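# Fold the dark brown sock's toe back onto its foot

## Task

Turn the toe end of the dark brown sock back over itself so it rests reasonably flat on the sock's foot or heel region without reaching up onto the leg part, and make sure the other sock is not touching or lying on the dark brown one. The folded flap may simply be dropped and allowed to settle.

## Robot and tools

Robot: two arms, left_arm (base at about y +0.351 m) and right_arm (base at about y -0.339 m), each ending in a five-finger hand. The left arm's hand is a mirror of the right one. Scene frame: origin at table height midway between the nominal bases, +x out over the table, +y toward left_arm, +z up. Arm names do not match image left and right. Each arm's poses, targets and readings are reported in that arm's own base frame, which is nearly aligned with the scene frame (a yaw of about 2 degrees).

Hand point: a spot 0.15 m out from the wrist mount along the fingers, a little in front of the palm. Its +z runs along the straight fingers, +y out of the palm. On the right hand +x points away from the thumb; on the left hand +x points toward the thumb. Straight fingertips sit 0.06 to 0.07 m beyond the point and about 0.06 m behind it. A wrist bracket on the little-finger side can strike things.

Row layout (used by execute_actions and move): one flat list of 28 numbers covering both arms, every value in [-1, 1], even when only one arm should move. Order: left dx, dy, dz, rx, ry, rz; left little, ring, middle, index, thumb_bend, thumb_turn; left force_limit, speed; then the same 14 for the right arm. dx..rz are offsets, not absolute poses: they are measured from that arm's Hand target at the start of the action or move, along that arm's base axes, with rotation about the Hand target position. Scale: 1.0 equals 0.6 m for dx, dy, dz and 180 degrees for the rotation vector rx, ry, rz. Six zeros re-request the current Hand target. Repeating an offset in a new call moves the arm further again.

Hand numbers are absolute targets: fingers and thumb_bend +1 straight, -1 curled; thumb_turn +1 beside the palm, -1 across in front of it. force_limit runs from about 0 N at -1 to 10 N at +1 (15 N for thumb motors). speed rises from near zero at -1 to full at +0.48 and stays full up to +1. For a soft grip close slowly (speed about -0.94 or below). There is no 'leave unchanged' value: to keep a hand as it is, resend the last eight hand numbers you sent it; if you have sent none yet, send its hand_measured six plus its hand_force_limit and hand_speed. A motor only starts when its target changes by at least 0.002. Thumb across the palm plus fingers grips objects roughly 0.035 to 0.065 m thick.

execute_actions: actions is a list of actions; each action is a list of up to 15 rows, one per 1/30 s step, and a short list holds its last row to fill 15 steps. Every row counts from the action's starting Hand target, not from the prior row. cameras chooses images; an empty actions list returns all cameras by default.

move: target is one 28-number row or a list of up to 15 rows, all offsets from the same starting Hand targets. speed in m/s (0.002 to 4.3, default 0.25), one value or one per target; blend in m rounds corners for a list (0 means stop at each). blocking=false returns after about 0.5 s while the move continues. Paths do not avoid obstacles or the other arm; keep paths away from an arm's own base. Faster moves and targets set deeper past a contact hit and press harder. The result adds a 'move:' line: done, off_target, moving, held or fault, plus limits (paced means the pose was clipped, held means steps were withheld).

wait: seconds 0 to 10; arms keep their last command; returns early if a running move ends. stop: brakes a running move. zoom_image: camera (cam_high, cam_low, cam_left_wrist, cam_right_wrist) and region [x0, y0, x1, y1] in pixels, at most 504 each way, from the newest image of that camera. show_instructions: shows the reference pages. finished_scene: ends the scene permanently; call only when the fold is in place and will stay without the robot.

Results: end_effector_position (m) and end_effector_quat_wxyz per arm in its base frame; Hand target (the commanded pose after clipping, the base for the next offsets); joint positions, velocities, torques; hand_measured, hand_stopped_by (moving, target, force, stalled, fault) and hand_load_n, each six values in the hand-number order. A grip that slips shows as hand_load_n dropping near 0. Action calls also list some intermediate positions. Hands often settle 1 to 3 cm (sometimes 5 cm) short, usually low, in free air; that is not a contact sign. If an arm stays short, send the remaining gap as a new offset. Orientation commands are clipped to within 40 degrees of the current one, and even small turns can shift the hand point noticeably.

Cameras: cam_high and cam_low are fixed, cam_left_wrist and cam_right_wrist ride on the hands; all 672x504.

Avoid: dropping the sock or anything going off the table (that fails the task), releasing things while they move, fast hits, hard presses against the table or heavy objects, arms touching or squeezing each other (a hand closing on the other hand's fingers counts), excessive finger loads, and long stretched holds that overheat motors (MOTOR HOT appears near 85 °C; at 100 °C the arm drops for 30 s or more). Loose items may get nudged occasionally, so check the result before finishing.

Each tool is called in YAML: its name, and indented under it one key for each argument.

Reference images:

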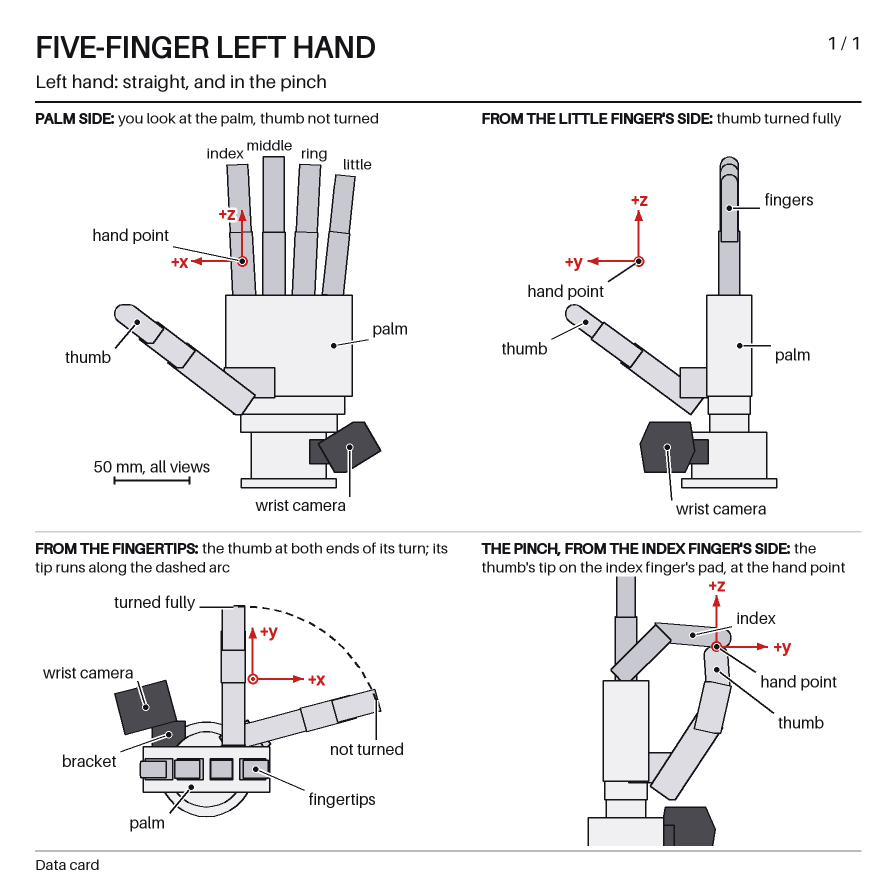

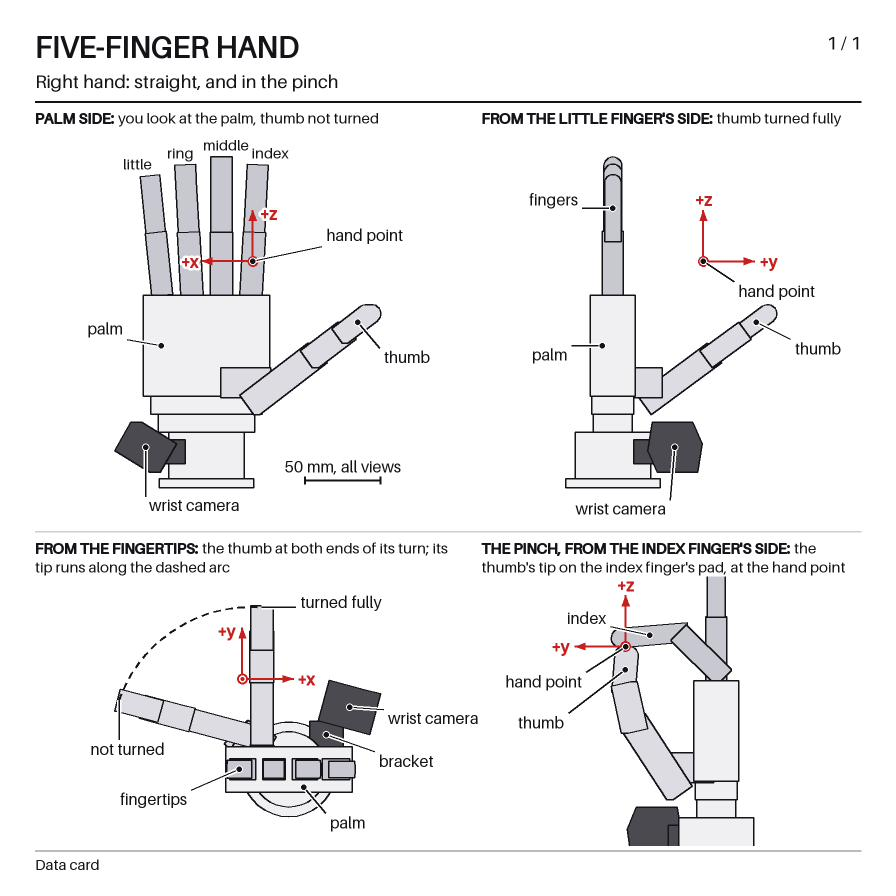

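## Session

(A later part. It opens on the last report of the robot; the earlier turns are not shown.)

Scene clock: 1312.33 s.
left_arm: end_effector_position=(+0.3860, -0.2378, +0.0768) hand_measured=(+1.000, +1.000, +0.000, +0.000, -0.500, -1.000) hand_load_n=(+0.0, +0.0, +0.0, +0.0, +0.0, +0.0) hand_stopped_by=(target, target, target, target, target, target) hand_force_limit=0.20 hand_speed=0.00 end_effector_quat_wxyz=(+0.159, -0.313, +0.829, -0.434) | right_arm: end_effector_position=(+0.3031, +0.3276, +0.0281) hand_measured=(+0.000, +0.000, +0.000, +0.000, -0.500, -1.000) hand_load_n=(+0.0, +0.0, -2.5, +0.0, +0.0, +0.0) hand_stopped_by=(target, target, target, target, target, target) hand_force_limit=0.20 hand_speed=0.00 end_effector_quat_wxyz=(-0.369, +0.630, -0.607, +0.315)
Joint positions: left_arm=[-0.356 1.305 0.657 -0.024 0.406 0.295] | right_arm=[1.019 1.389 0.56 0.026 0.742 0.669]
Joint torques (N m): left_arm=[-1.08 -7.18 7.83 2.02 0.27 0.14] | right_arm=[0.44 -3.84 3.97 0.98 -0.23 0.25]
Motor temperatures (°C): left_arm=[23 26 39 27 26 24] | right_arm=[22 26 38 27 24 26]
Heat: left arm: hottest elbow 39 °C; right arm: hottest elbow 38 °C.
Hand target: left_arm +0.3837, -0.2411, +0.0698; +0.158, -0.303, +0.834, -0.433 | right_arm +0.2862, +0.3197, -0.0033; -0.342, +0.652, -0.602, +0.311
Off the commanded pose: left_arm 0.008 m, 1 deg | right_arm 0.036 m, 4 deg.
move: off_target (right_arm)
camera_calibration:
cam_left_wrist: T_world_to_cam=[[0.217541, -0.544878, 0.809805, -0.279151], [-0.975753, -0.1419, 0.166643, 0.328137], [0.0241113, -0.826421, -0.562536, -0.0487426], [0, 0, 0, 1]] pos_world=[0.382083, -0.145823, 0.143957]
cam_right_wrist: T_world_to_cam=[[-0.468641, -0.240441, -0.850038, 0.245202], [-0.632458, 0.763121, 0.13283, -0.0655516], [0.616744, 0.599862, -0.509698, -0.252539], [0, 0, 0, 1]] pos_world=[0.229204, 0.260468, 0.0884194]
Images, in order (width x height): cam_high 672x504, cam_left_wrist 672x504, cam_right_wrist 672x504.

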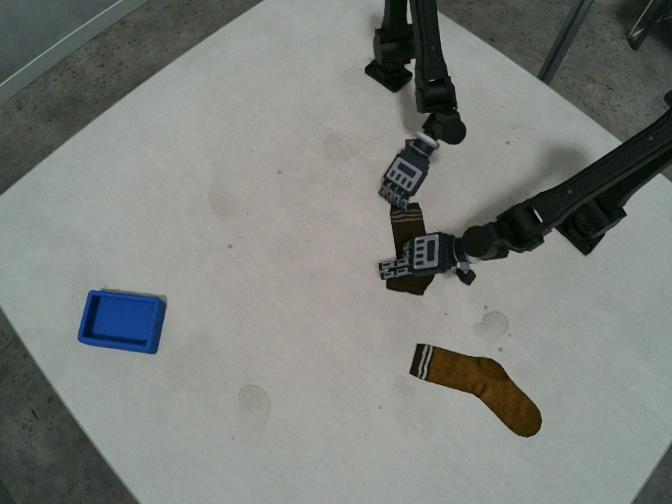

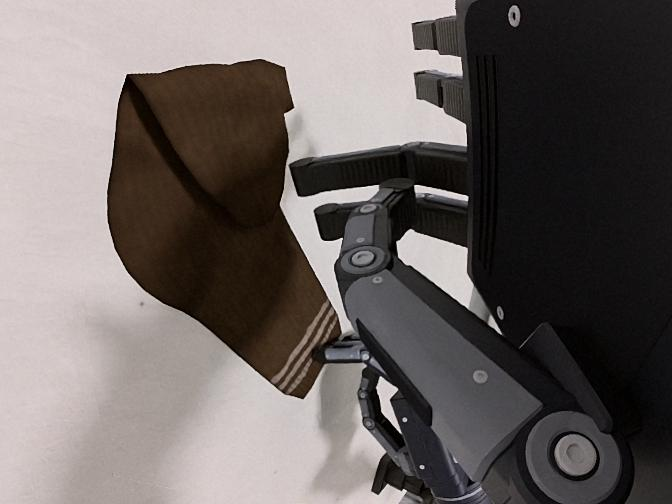

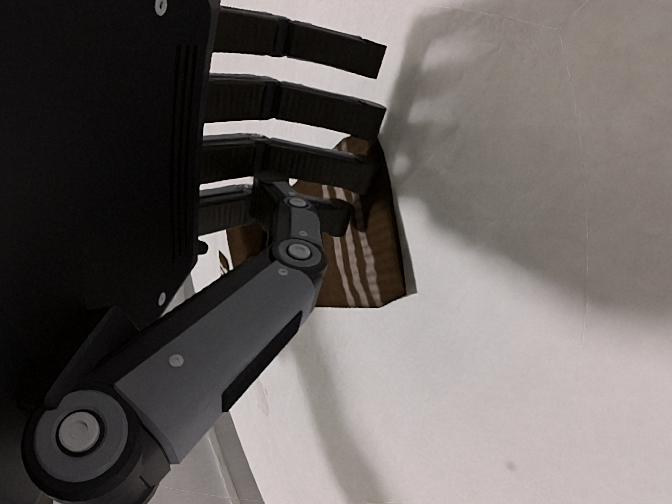

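move:
  target:
    - [0.024,0.023,-0.05,0,0,0, 1,1,0,0,-0.5,-1,0.2,0, 0,0,0,0,0,0, 0,0,0,0,-0.5,-1,0.2,0]
    - [0.014,0.03,-0.0963,0,0,0, 1,1,0,0,-0.5,-1,0.2,0, 0,0,0,0,0,0, 0,0,0,0,-0.5,-1,0.2,0]
  speed: 0.05
  blend: [0.005,0]
  cameras: ["cam_left_wrist","cam_high"]

zoom_image:
  camera: "cam_high"
  region: [330, 150, 490, 310]

Scene clock: 1325.93 s.
left_arm: end_effector_position=(+0.3972, -0.2313, +0.0308) hand_measured=(+1.000, +1.000, +0.000, +0.000, -0.500, -1.000) hand_load_n=(+0.0, +0.0, -0.5, +0.0, +0.0, +0.0) hand_stopped_by=(target, target, target, target, target, target) hand_force_limit=0.20 hand_speed=0.00 end_effector_quat_wxyz=(+0.164, -0.298, +0.828, -0.446) | right_arm: end_effector_position=(+0.3031, +0.3276, +0.0281) hand_measured=(+0.000, +0.000, +0.000, +0.000, -0.500, -1.000) hand_load_n=(+0.0, +0.0, -2.5, +0.0, +0.0, +0.0) hand_stopped_by=(target, target, target, target, target, target) hand_force_limit=0.20 hand_speed=0.00 end_effector_quat_wxyz=(-0.369, +0.630, -0.607, +0.315)
Joint positions: left_arm=[-0.321 1.439 0.609 0.174 0.453 0.332] | right_arm=[1.019 1.389 0.56 0.026 0.742 0.67]
Joint torques (N m): left_arm=[0.67 -6.53 6.02 2 0.17 0.15] | right_arm=[0.5 -3.78 3.95 0.99 -0.23 0.25]
Heat: left arm: hottest elbow 39 °C; right arm: hottest elbow 37 °C.
Hand target: left_arm +0.3923, -0.2232, +0.0121; +0.158, -0.302, +0.834, -0.434 | right_arm +0.2862, +0.3197, -0.0033; -0.342, +0.652, -0.602, +0.311
Off the commanded pose: left_arm 0.021 m, 2 deg | right_arm 0.036 m, 4 deg.
move: off_target (left_arm, right_arm)
camera_calibration:
cam_left_wrist: T_world_to_cam=[[0.181383, -0.5388, 0.822675, -0.225415], [-0.98318, -0.117543, 0.139787, 0.357057], [0.0213821, -0.834193, -0.551058, -0.0706663], [0, 0, 0, 1]] pos_world=[0.393448, -0.138434, 0.0965902]
Images, in order (width x height): cam_high 672x504, cam_left_wrist 672x504.

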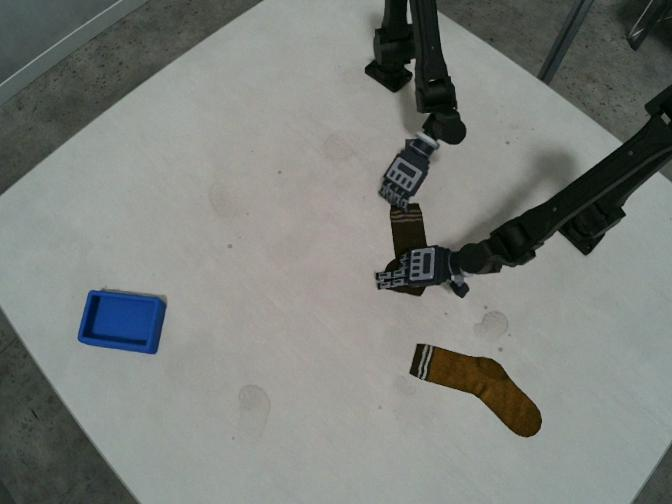

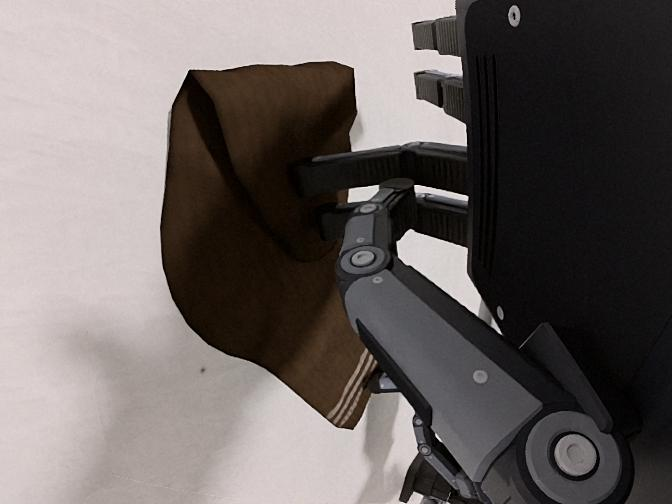

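Scaled by 3.150.

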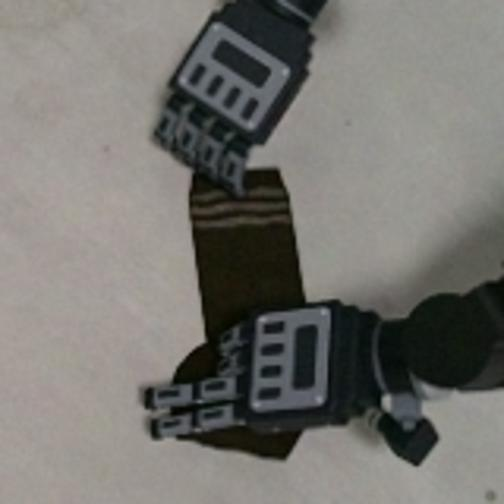

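move:
  target:
    - [0.035,0.034,0,0,0,0, 1,1,0,0,-0.5,-1,0.2,0, 0,0,0,0,0,0, 0,0,0,0,-0.5,-1,0.2,0]
  speed: 0.05
  cameras: ["cam_left_wrist","cam_high"]

zoom_image:
  camera: "cam_high"
  region: [330, 150, 490, 310]

Scene clock: 1329.80 s.
left_arm: end_effector_position=(+0.4077, -0.2134, +0.0294) hand_measured=(+1.000, +1.000, +0.000, +0.000, -0.500, -1.000) hand_load_n=(+0.0, +0.0, -1.0, +0.5, +0.0, +0.0) hand_stopped_by=(target, target, target, target, target, target) hand_force_limit=0.20 hand_speed=0.00 end_effector_quat_wxyz=(+0.161, -0.296, +0.825, -0.454) | right_arm: end_effector_position=(+0.3035, +0.3286, +0.0283) hand_measured=(+0.000, +0.000, +0.000, +0.000, -0.500, -1.000) hand_load_n=(+0.0, +0.0, -1.0, +0.0, +0.0, +0.0) hand_stopped_by=(target, target, target, target, target, target) hand_force_limit=0.20 hand_speed=0.00 end_effector_quat_wxyz=(-0.371, +0.628, -0.608, +0.314)
Joint positions: left_arm=[-0.256 1.459 0.619 0.174 0.521 0.369] | right_arm=[1.019 1.39 0.56 0.031 0.742 0.674]
Joint torques (N m): left_arm=[0.32 -5.83 8.66 0.59 -0.28 0.38] | right_arm=[0.44 -3.96 3.95 0.81 -0.24 0.2]
Heat: left arm: hottest elbow 38 °C; right arm: hottest elbow 37 °C.
Hand target: left_arm +0.4133, -0.2027, +0.0122; +0.158, -0.302, +0.834, -0.434 | right_arm +0.2863, +0.3198, -0.0032; -0.342, +0.652, -0.602, +0.311
Off the commanded pose: left_arm 0.021 m, 3 deg | right_arm 0.037 m, 4 deg.
move: off_target (left_arm, right_arm)
camera_calibration:
cam_left_wrist: T_world_to_cam=[[0.174855, -0.526069, 0.832272, -0.211496], [-0.984465, -0.10709, 0.13914, 0.372333], [0.015931, -0.843672, -0.536622, -0.0568335], [0, 0, 0, 1]] pos_world=[0.404436, -0.119337, 0.0937177]
Images, in order (width x height): cam_high 672x504, cam_left_wrist 672x504.

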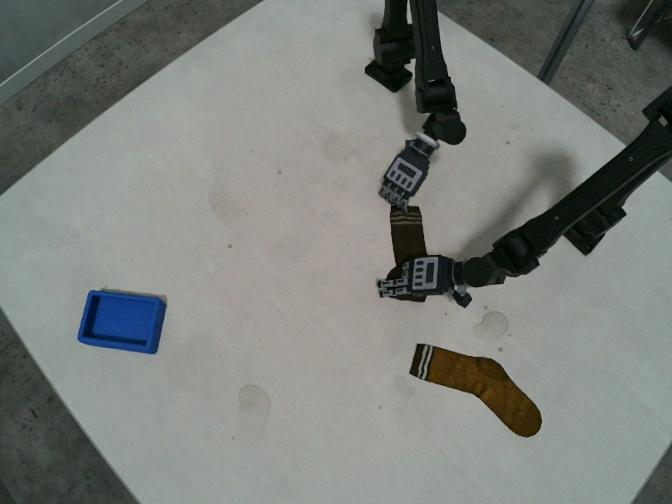

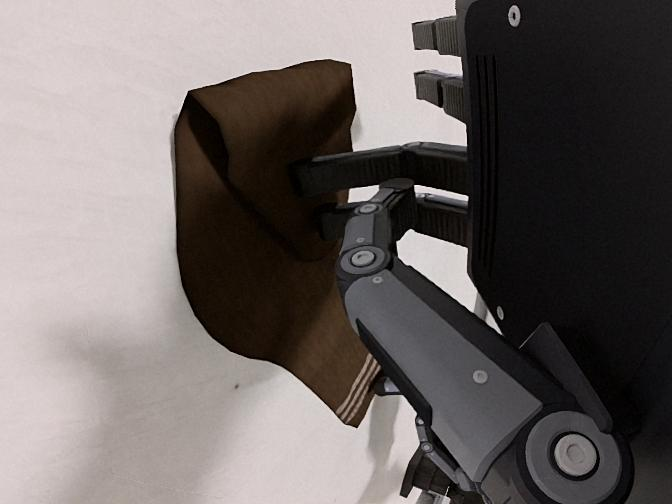

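Scaled by 3.150.

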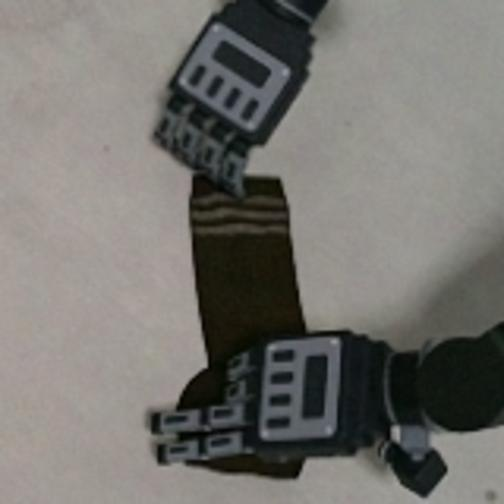

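move:
  target:
    - [0,0,0.008,0,0,0, 1,1,0,0,-0.5,-1,0.2,0, -0.008,-0.004,-0.045,0,0,0, 0,0,0,0,-0.5,-1,0.2,0]
    - [0.04,0.039,0.008,0,0,0, 1,1,0,0,-0.5,-1,0.2,0, -0.008,-0.004,-0.045,0,0,0, 0,0,0,0,-0.5,-1,0.2,0]
  speed: 0.04
  cameras: ["cam_left_wrist","cam_high"]

zoom_image:
  camera: "cam_high"
  region: [330, 150, 490, 310]

Scene clock: 1340.60 s.
left_arm: end_effector_position=(+0.4270, -0.1911, +0.0301) hand_measured=(+1.000, +1.000, +0.000, +0.000, -0.500, -1.000) hand_load_n=(+0.0, +0.0, -0.5, +0.0, +0.0, +0.0) hand_stopped_by=(target, target, target, target, target, target) hand_force_limit=0.20 hand_speed=0.00 end_effector_quat_wxyz=(+0.155, -0.297, +0.827, -0.451) | right_arm: end_effector_position=(+0.3086, +0.3372, +0.0255) hand_measured=(+0.000, +0.000, +0.000, +0.000, -0.500, -1.000) hand_load_n=(+0.0, +0.0, -1.0, +0.0, +0.0, +0.0) hand_stopped_by=(target, target, target, target, target, target) hand_force_limit=0.20 hand_speed=0.00 end_effector_quat_wxyz=(-0.398, +0.606, -0.615, +0.310)
Joint positions: left_arm=[-0.185 1.492 0.673 0.11 0.578 0.424] | right_arm=[1.025 1.426 0.541 0.143 0.757 0.692]
Joint torques (N m): left_arm=[0.62 -6.89 9.5 0.73 -0.3 0.37] | right_arm=[0.5 -2.02 2.26 -0.08 -0.71 0.12]
Heat: left arm: hottest elbow 39 °C; right arm: hottest elbow 36 °C.
Hand target: left_arm +0.4372, -0.1794, +0.0169; +0.158, -0.302, +0.834, -0.434 | right_arm +0.2815, +0.3172, -0.0303; -0.342, +0.652, -0.602, +0.311
Off the commanded pose: left_arm 0.020 m, 2 deg | right_arm 0.065 m, 8 deg.
move: off_target (left_arm, right_arm)
camera_calibration:
cam_left_wrist: T_world_to_cam=[[0.184772, -0.529504, 0.82794, -0.208415], [-0.982763, -0.104743, 0.152336, 0.392995], [0.00605877, -0.841816, -0.539731, -0.0333156], [0, 0, 0, 1]] pos_world=[0.424932, -0.0972384, 0.0947063]
Images, in order (width x height): cam_high 672x504, cam_left_wrist 672x504.

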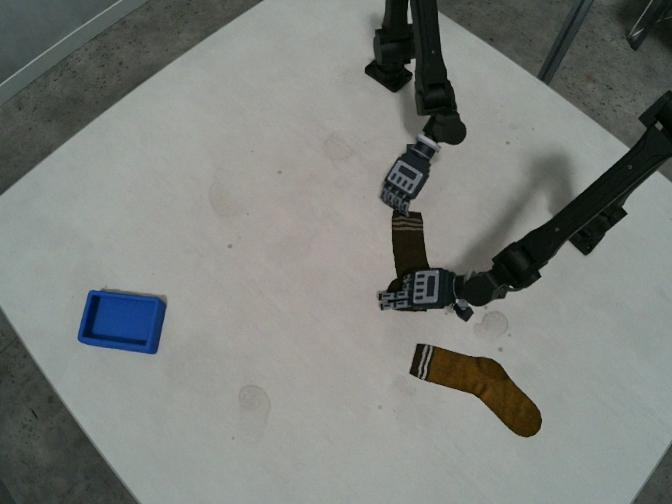

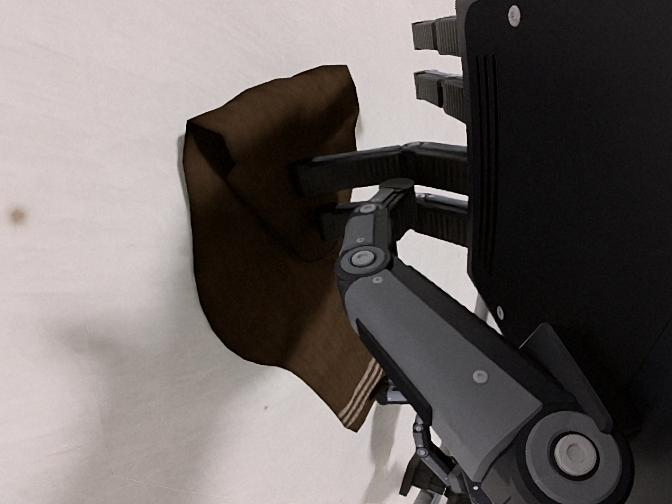

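Scaled by 3.150.

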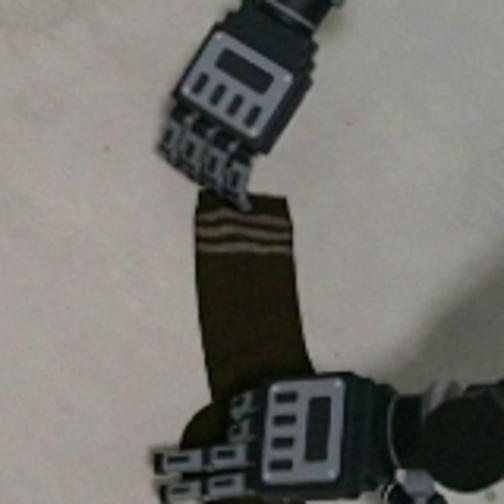

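move:
  target:
    - [-0.02,-0.02,0.05,0,0,0, 1,1,0,0,-0.5,-1,0.2,0, 0,0,0.03,0,0,0, 0,0,0,0,-0.5,-1,0.2,0]
    - [-0.02,-0.02,0.2,0,0,0, 1,1,0,0,-0.5,-1,0.2,0, 0,0,0.03,0,0,0, 0,0,0,0,-0.5,-1,0.2,0]
  speed: 0.06
  blend: [0.01,0]
  cameras: ["cam_left_wrist","cam_high"]

zoom_image:
  camera: "cam_left_wrist"
  region: [60, 40, 420, 460]

Scene clock: 1349.70 s.
left_arm: end_effector_position=(+0.4097, -0.1852, +0.1132) hand_measured=(+1.000, +1.000, +0.000, +0.000, -0.500, -1.000) hand_load_n=(+0.0, +0.0, +0.0, +0.0, +0.0, +0.0) hand_stopped_by=(target, target, target, target, target, target) hand_force_limit=0.20 hand_speed=0.00 end_effector_quat_wxyz=(+0.140, -0.316, +0.837, -0.424) | right_arm: end_effector_position=(+0.3047, +0.3343, +0.0262) hand_measured=(+0.000, +0.000, +0.000, +0.000, -0.500, -1.000) hand_load_n=(+0.0, +0.0, +0.0, +0.0, +0.0, +0.0) hand_stopped_by=(target, target, target, target, target, target) hand_force_limit=0.20 hand_speed=0.00 end_effector_quat_wxyz=(-0.391, +0.612, -0.614, +0.309)
Joint positions: left_arm=[-0.194 1.283 0.78 -0.273 0.538 0.424] | right_arm=[1.027 1.41 0.541 0.108 0.752 0.694]
Joint torques (N m): left_arm=[-2.14 -9.11 12.97 0.94 0.13 0] | right_arm=[0.38 -4.42 3.78 -1.24 -0.46 0.1]
Heat: left arm: hottest elbow 38 °C; right arm: hottest elbow 35 °C.
Hand target: left_arm +0.4252, -0.1915, +0.1369; +0.158, -0.302, +0.834, -0.434 | right_arm +0.2815, +0.3173, -0.0123; -0.342, +0.652, -0.602, +0.311
Off the commanded pose: left_arm 0.029 m, 3 deg | right_arm 0.048 m, 7 deg.
move: off_target (left_arm, right_arm)
camera_calibration:
cam_left_wrist: T_world_to_cam=[[0.244385, -0.556831, 0.793861, -0.296543], [-0.969622, -0.13155, 0.206221, 0.347524], [-0.0103982, -0.820142, -0.572065, 0.0310675], [0, 0, 0, 1]] pos_world=[0.40976, -0.0939279, 0.18152]
Images, in order (width x height): cam_high 672x504, cam_left_wrist 672x504.

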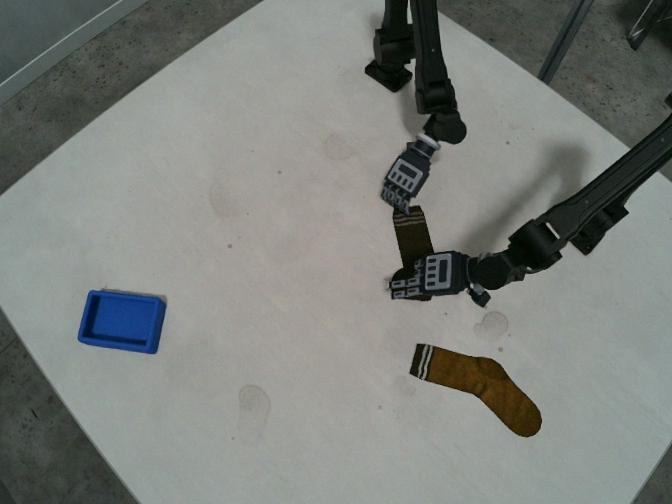

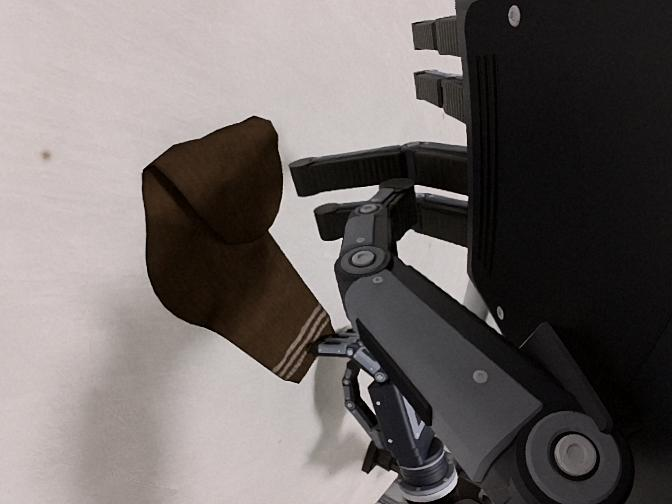

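Scaled by 1.200 from the camera's 672x504 image, which has a finer 960x720 frame.

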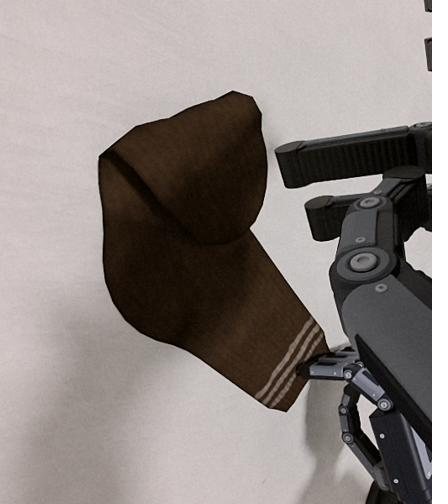

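move:
  target:
    - [-0.046,-0.008,-0.15,0,0,0, 1,1,0,0,-0.5,-1,0.2,0, 0.0,0.0,-0.03,0,0,0, 0,0,0,0,-0.5,-1,0.2,0]
    - [-0.046,-0.008,-0.206,0,0,0, 1,1,0,0,-0.5,-1,0.2,0, 0.0,0.0,-0.03,0,0,0, 0,0,0,0,-0.5,-1,0.2,0]
    - [0.007,0.044,-0.206,0,0,0, 1,1,0,0,-0.5,-1,0.2,0, 0.0,0.0,-0.03,0,0,0, 0,0,0,0,-0.5,-1,0.2,0]
    - [-0.01,0.025,-0.16,0,0,0, 1,1,0,0,-0.5,-1,0.2,0, 0,0,-0.03,0,0,0, 0,0,0,0,-0.5,-1,0.2,0]
    - [-0.01,0.025,0.0,0,0,0, 1,1,0,0,-0.5,-1,0.2,0, 0,0,-0.03,0,0,0, 0,0,0,0,-0.5,-1,0.2,0]
  speed: [0.12,0.05,0.04,0.05,0.1]
  blend: [0.01,0,0,0.005,0]
  cameras: ["cam_left_wrist","cam_high"]

zoom_image:
  camera: "cam_left_wrist"
  region: [60, 40, 420, 460]

Scene clock: 1376.03 s.
left_arm: end_effector_position=(+0.4042, -0.1718, +0.1154) hand_measured=(+1.000, +1.000, +0.000, +0.000, -0.500, -1.000) hand_load_n=(+0.0, +0.0, +0.0, +0.0, +0.0, +0.0) hand_stopped_by=(target, target, target, target, target, target) hand_force_limit=0.20 hand_speed=0.00 end_effector_quat_wxyz=(+0.142, -0.315, +0.836, -0.426) | right_arm: end_effector_position=(+0.3074, +0.3377, +0.0254) hand_measured=(+0.000, +0.000, +0.000, +0.000, -0.500, -1.000) hand_load_n=(+0.0, +0.0, -2.0, +0.0, +0.0, +0.0) hand_stopped_by=(target, target, target, target, target, target) hand_force_limit=0.20 hand_speed=0.00 end_effector_quat_wxyz=(-0.398, +0.607, -0.614, +0.309)
Joint positions: left_arm=[-0.159 1.258 0.765 -0.293 0.565 0.453] | right_arm=[1.027 1.425 0.54 0.142 0.756 0.694]
Joint torques (N m): left_arm=[-1.26 -8.59 12.94 0.98 0.19 0.08] | right_arm=[0.38 -1.96 2.35 -0.06 -0.65 0.11]
Motor temperatures (°C): left_arm=[23 26 40 27 26 24] | right_arm=[22 26 33 27 24 26]
Heat: left arm: hottest elbow 40 °C; right arm: hottest elbow 33 °C.
Hand target: left_arm +0.4193, -0.1763, +0.1369; +0.158, -0.302, +0.834, -0.434 | right_arm +0.2814, +0.3173, -0.0303; -0.342, +0.652, -0.602, +0.311
Off the commanded pose: left_arm 0.027 m, 3 deg | right_arm 0.065 m, 8 deg.
move: off_target (left_arm, right_arm)
camera_calibration:
cam_left_wrist: T_world_to_cam=[[0.240136, -0.555351, 0.796191, -0.287816], [-0.970697, -0.129716, 0.202291, 0.34466], [-0.00906401, -0.821437, -0.570227, 0.0422463], [0, 0, 0, 1]] pos_world=[0.404059, -0.0804288, 0.183525]
Images, in order (width x height): cam_high 672x504, cam_left_wrist 672x504.

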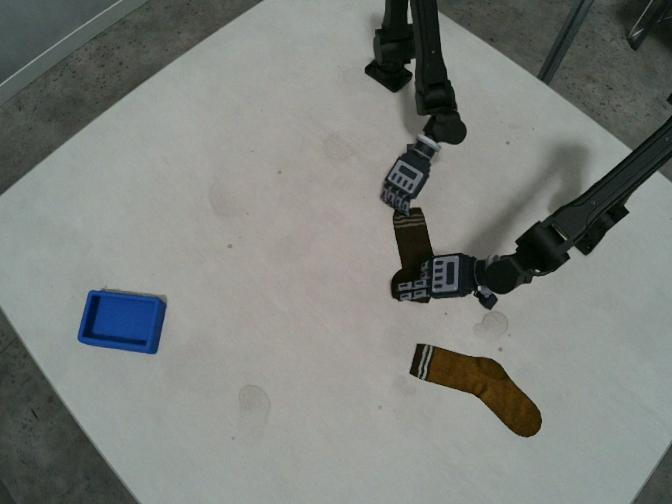

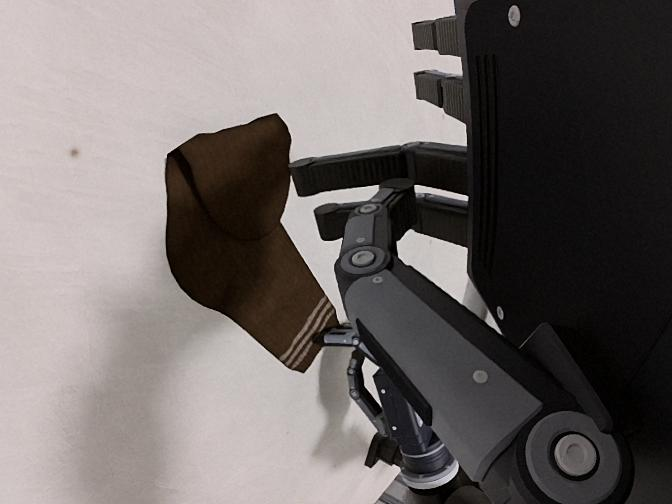

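Scaled by 1.200 from the camera's 672x504 image, which has a finer 960x720 frame.

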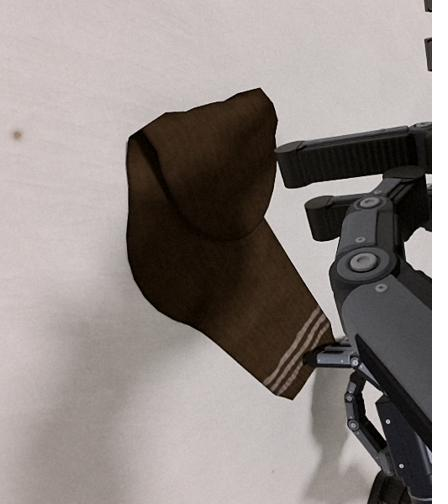

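move:
  target:
    - [-0.01,0.03,0.07,0,0,0, 1,1,0,0,-0.5,-1,0.2,0, 0.0433,0.034,0.085,0,0,0, 0,0,0,0,-0.5,-1,0.2,0]
    - [-0.034,0.084,0.222,0.1288,0.1841,0.1605, 1,1,1,1,1,1,0.2,0, 0.0433,0.034,0.35,0,0,0, 0,0,0,0,-0.5,-1,0.2,0]
  speed: [0.08,0.2]
  blend: [0.01,0]
  cameras: ["cam_left_wrist","cam_high","cam_low"]

zoom_image:
  camera: "cam_left_wrist"
  region: [270, 120, 420, 310]

zoom_image:
  camera: "cam_low"
  region: [330, 180, 470, 260]

zoom_image:
  camera: "cam_high"
  region: [350, 180, 480, 310]

Scene clock: 1396.83 s.
left_arm: end_effector_position=(+0.3869, -0.1185, +0.2579) hand_measured=(+1.000, +1.000, +1.000, +1.000, +1.000, +1.000) hand_load_n=(+0.0, +0.0, +0.0, +0.0, +0.0, +0.0) hand_stopped_by=(target, target, target, target, target, target) hand_force_limit=0.20 hand_speed=0.00 end_effector_quat_wxyz=(+0.068, -0.568, +0.814, -0.099) | right_arm: end_effector_position=(+0.2956, +0.3284, +0.1507) hand_measured=(+0.000, +0.000, +0.000, +0.000, -0.500, -1.000) hand_load_n=(+0.0, +0.0, -0.5, +0.0, +0.0, +0.0) hand_stopped_by=(target, target, target, target, target, target) hand_force_limit=0.20 hand_speed=0.00 end_effector_quat_wxyz=(-0.324, +0.662, -0.600, +0.312)
Joint positions: left_arm=[-0.223 1.39 1.436 -1.378 0.033 0.126] | right_arm=[1.023 1.173 0.82 -0.558 0.715 0.672]
Joint torques (N m): left_arm=[-1.9 -8.53 13.94 0.47 -0.11 -0.16] | right_arm=[-1.55 -7.71 12.68 0.53 0.26 -0.01]
Heat: left arm: hottest elbow 43 °C; right arm: hottest elbow 33 °C.
Hand target: left_arm +0.3988, -0.1260, +0.2702; +0.075, -0.569, +0.812, -0.107 | right_arm +0.3074, +0.3377, +0.1797; -0.342, +0.652, -0.602, +0.311
Off the commanded pose: left_arm 0.019 m, 1 deg | right_arm 0.033 m, 2 deg.
move: off_target (left_arm, right_arm); target 2's new numbers were sent with left_arm's hand 0.019 m and 1 deg from that target
camera_calibration:
cam_left_wrist: T_world_to_cam=[[0.82117, -0.517, 0.241642, -0.444658], [-0.564714, -0.675055, 0.474763, 0.0139962], [-0.0823311, -0.526319, -0.846292, 0.301663], [0, 0, 0, 1]] pos_world=[0.39788, -0.0616694, 0.356098]
Images, in order (width x height): cam_high 672x504, cam_low 672x504, cam_left_wrist 672x504.

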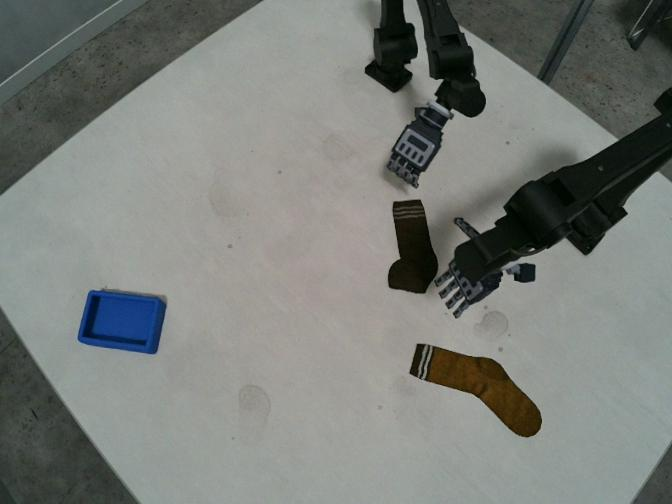

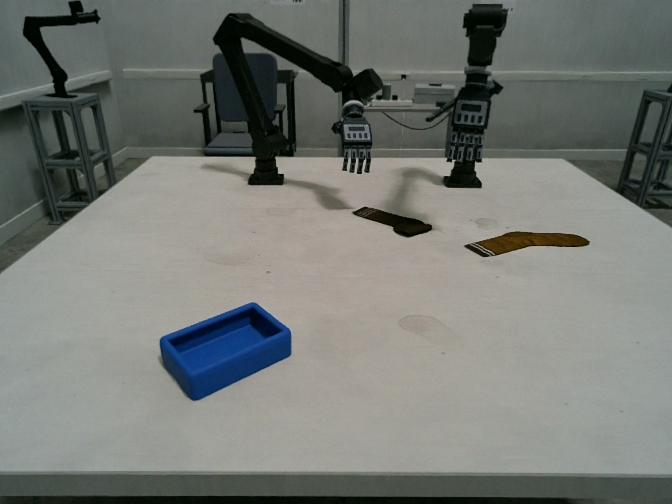

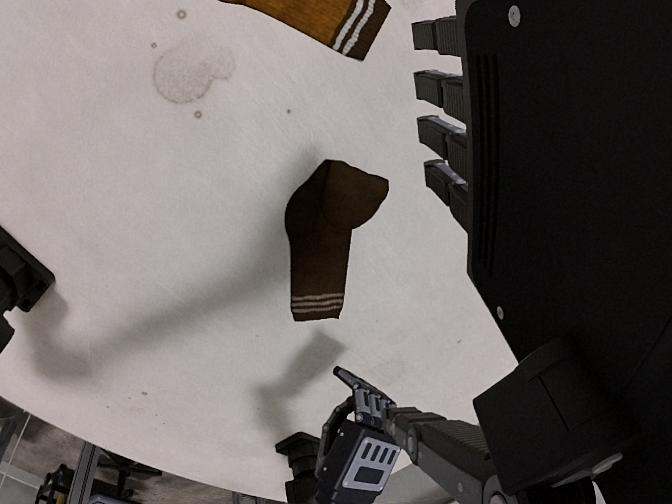

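Scaled by 2.653 from the camera's 672x504 image, which has a finer 960x720 frame.

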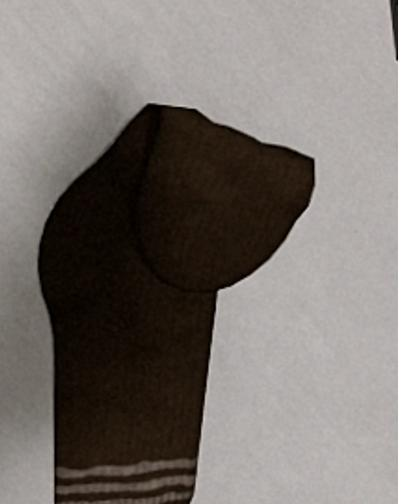

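Scaled by 3.600.

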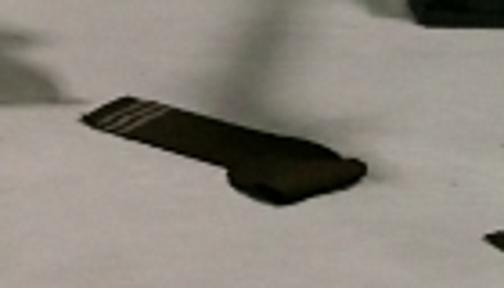

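Scaled by 3.877.

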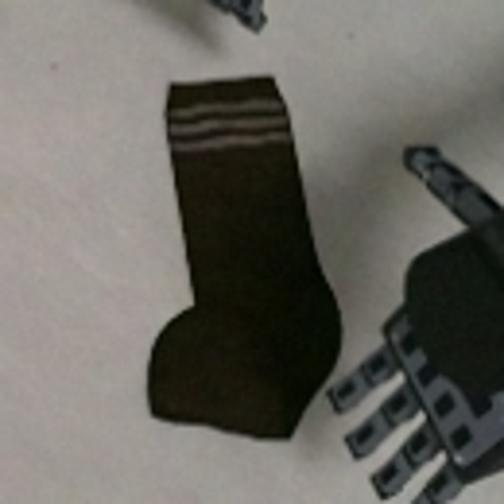

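move:
  target:
    - [-0.023,-0.148,-0.217,-0.1288,-0.1841,-0.1605, 1,1,1,0,-0.5,-1,0.2,0, -0.037,0.054,-0.2,0,0,0, 0,0,0,0,-0.5,-1,0.2,0]
    - [-0.023,-0.148,-0.217,-0.1288,-0.1841,-0.1605, 1,1,1,0,-0.5,-1,0.2,0, -0.047,0.047,-0.33,0,0,0, 0,0,0,0,-0.5,-1,0.2,0]
  speed: [0.2,0.06]
  blend: [0.01,0]
  cameras: ["cam_left_wrist","cam_high","cam_right_wrist"]

zoom_image:
  camera: "cam_high"
  region: [330, 150, 490, 310]

Scene clock: 1484.10 s.
left_arm: end_effector_position=(+0.3859, -0.2113, +0.1378) hand_measured=(+1.000, +1.000, +1.000, +0.000, -0.500, -1.000) hand_load_n=(+0.0, +0.0, +0.0, +0.0, +0.0, +0.0) hand_stopped_by=(target, target, target, target, target, target) hand_force_limit=0.20 hand_speed=0.00 end_effector_quat_wxyz=(+0.151, -0.317, +0.833, -0.428) | right_arm: end_effector_position=(+0.2998, +0.3797, +0.0267) hand_measured=(+0.000, +0.000, +0.000, +0.000, -0.500, -1.000) hand_load_n=(+0.0, +0.0, -2.5, +0.0, +0.0, +0.0) hand_stopped_by=(target, target, target, target, target, target) hand_force_limit=0.20 hand_speed=0.00 end_effector_quat_wxyz=(-0.381, +0.620, -0.611, +0.311)
Joint positions: left_arm=[-0.284 1.184 0.757 -0.289 0.462 0.346] | right_arm=[1.101 1.498 0.666 -0.001 0.8 0.761]
Joint torques (N m): left_arm=[-1.85 -8.18 8.98 1.99 0.33 0.11] | right_arm=[0.38 -4.13 3.29 0.59 -0.52 0.23]
Motor temperatures (°C): left_arm=[23 26 43 27 26 24] | right_arm=[22 27 39 27 24 26]
Heat: left arm: hottest elbow 43 °C; right arm: hottest elbow 39 °C.
Hand target: left_arm +0.3851, -0.2148, +0.1399; +0.158, -0.303, +0.834, -0.433 | right_arm +0.2792, +0.3660, -0.0182; -0.342, +0.652, -0.602, +0.311
Off the commanded pose: left_arm 0.004 m, 2 deg | right_arm 0.051 m, 6 deg.
move: off_target (right_arm)
camera_calibration:
cam_left_wrist: T_world_to_cam=[[0.234274, -0.550311, 0.80142, -0.320502], [-0.972096, -0.142849, 0.186076, 0.317317], [0.0120826, -0.82265, -0.56842, 0.0137661], [0, 0, 0, 1]] pos_world=[0.383381, -0.119722, 0.205636]
cam_right_wrist: T_world_to_cam=[[-0.457831, -0.212484, -0.863274, 0.241451], [-0.629862, 0.762806, 0.146288, -0.108184], [0.627427, 0.610718, -0.483071, -0.290387], [0, 0, 0, 1]] pos_world=[0.2246, 0.311172, 0.0839863]
Images, in order (width x height): cam_high 672x504, cam_left_wrist 672x504, cam_right_wrist 672x504.

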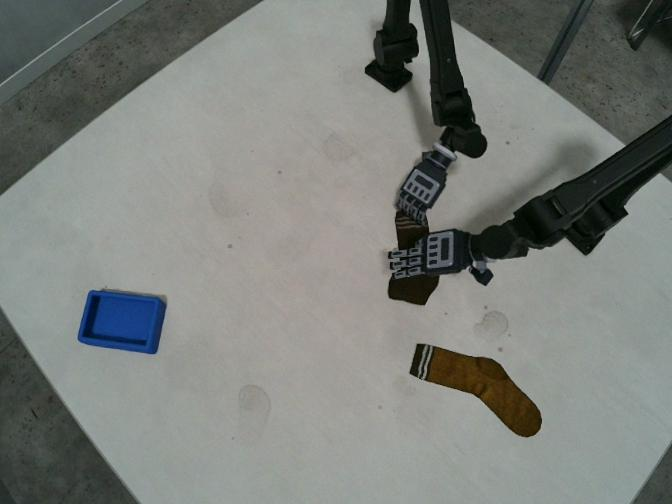

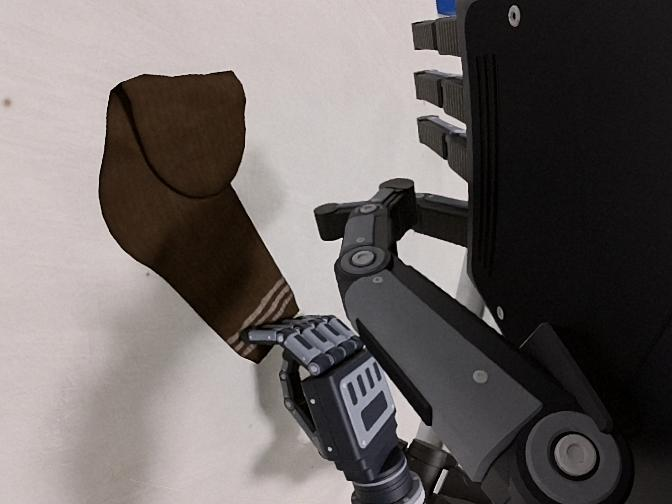

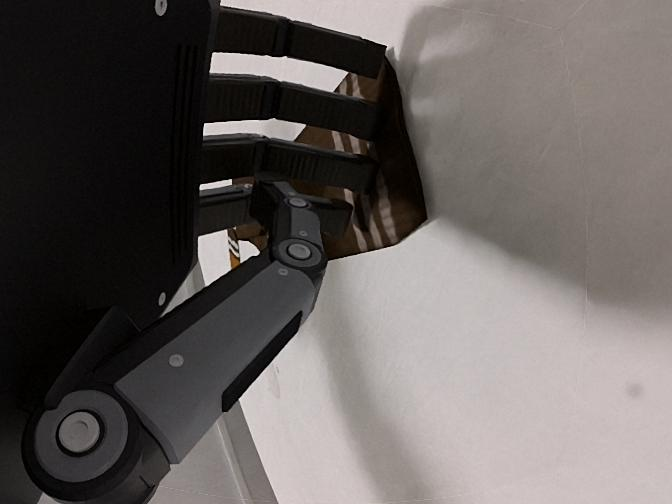

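Scaled by 3.150.

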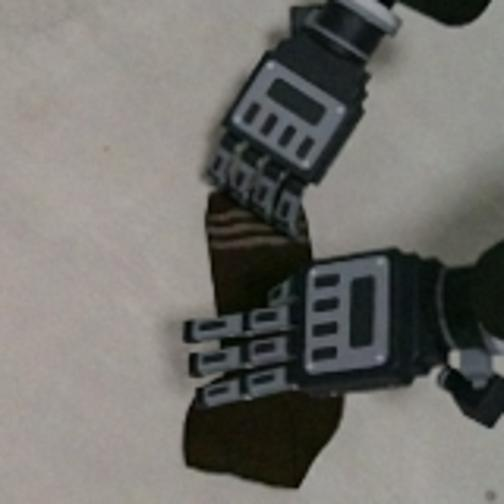

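execute_actions:
  actions: []
  cameras: ["all"]

Scene clock: 1500.93 s.
left_arm: end_effector_position=(+0.3859, -0.2113, +0.1378) hand_measured=(+1.000, +1.000, +1.000, +0.000, -0.500, -1.000) hand_load_n=(+0.0, +0.0, +0.0, +0.0, +0.0, +0.0) hand_stopped_by=(target, target, target, target, target, target) hand_force_limit=0.20 hand_speed=0.00 end_effector_quat_wxyz=(+0.151, -0.317, +0.833, -0.428) | right_arm: end_effector_position=(+0.2998, +0.3797, +0.0267) hand_measured=(+0.000, +0.000, +0.000, +0.000, -0.500, -1.000) hand_load_n=(+0.0, +0.0, -2.5, +0.0, +0.0, +0.0) hand_stopped_by=(target, target, target, target, target, target) hand_force_limit=0.20 hand_speed=0.00 end_effector_quat_wxyz=(-0.381, +0.620, -0.611, +0.311)
Joint positions: left_arm=[-0.284 1.184 0.757 -0.289 0.462 0.346] | right_arm=[1.101 1.498 0.666 -0.001 0.8 0.761]
Joint velocities: within noise
Joint torques (N m): left_arm=[-1.14 -7.77 8.95 2.1 0.31 0.18] | right_arm=[0.44 -4.19 3.28 0.57 -0.52 0.23]
Motor temperatures (°C): left_arm=[23 26 42 27 26 24] | right_arm=[22 26 37 27 24 26]
Heat: left arm: hottest elbow 42 °C; right arm: hottest elbow 37 °C.
Hand target: left_arm +0.3851, -0.2148, +0.1399; +0.158, -0.303, +0.834, -0.433 | right_arm +0.2792, +0.3660, -0.0182; -0.342, +0.652, -0.602, +0.311
Off the commanded pose: left_arm 0.004 m, 2 deg | right_arm 0.051 m, 6 deg.
camera_calibration:
cam_left_wrist: T_world_to_cam=[[0.234274, -0.550311, 0.80142, -0.320502], [-0.972096, -0.142849, 0.186076, 0.317317], [0.0120826, -0.82265, -0.56842, 0.0137661], [0, 0, 0, 1]] pos_world=[0.383381, -0.119722, 0.205636]
cam_right_wrist: T_world_to_cam=[[-0.457831, -0.212484, -0.863274, 0.241451], [-0.629862, 0.762806, 0.146288, -0.108184], [0.627427, 0.610718, -0.483071, -0.290387], [0, 0, 0, 1]] pos_world=[0.2246, 0.311172, 0.0839863]

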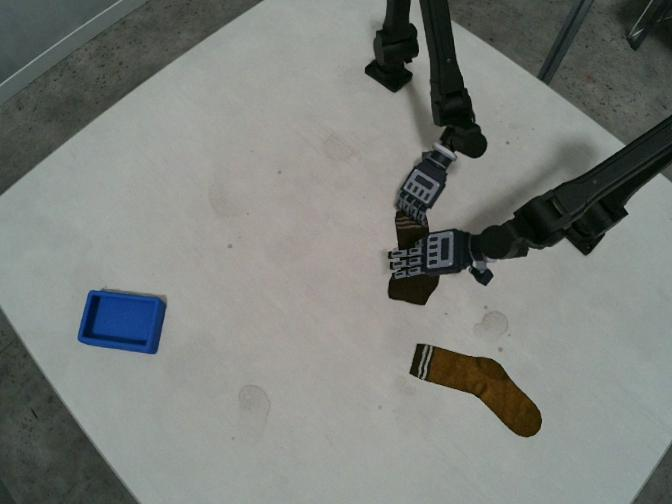

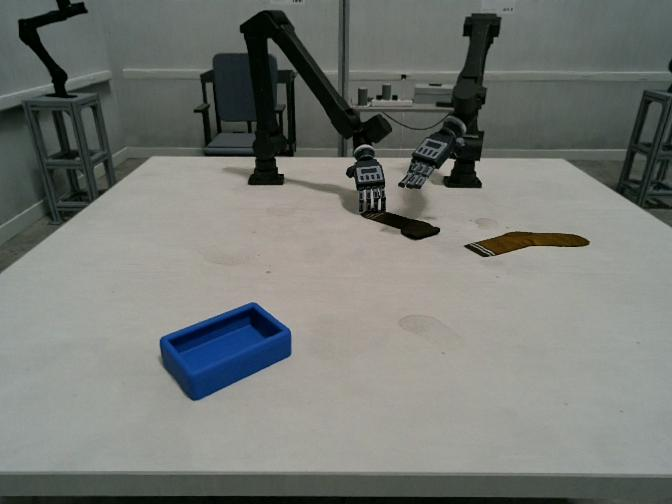

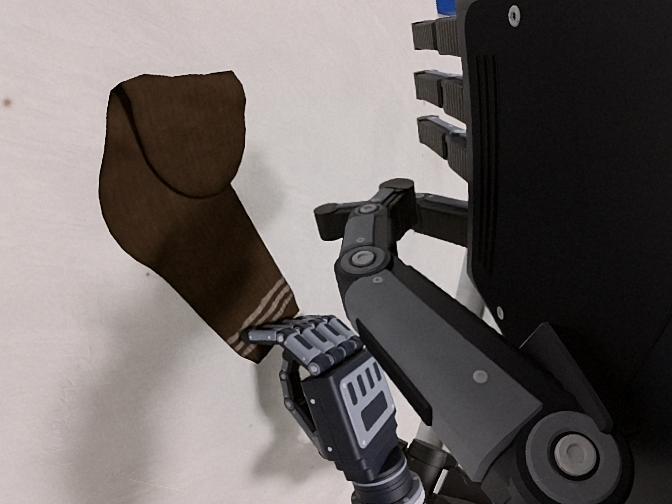

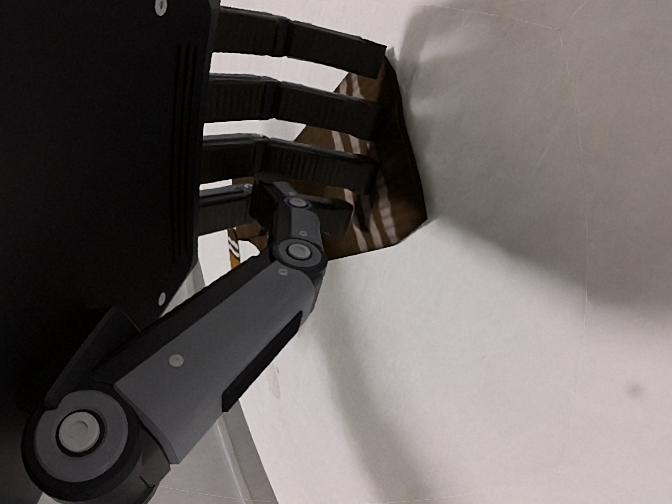

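zoom_image:
  camera: "cam_left_wrist"
  region: [60, 40, 340, 400]

zoom_image:
  camera: "cam_high"
  region: [370, 190, 570, 450]

Scaled by 1.400 from the camera's 672x504 image, which has a finer 960x720 frame.

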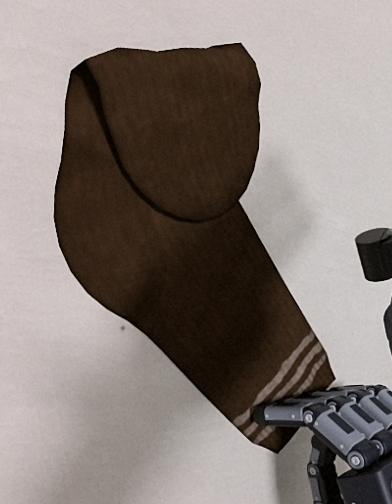

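Scaled by 1.938.

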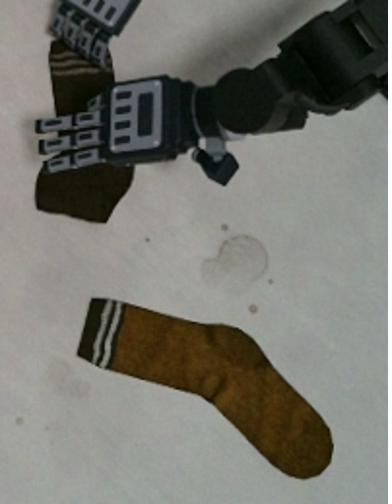

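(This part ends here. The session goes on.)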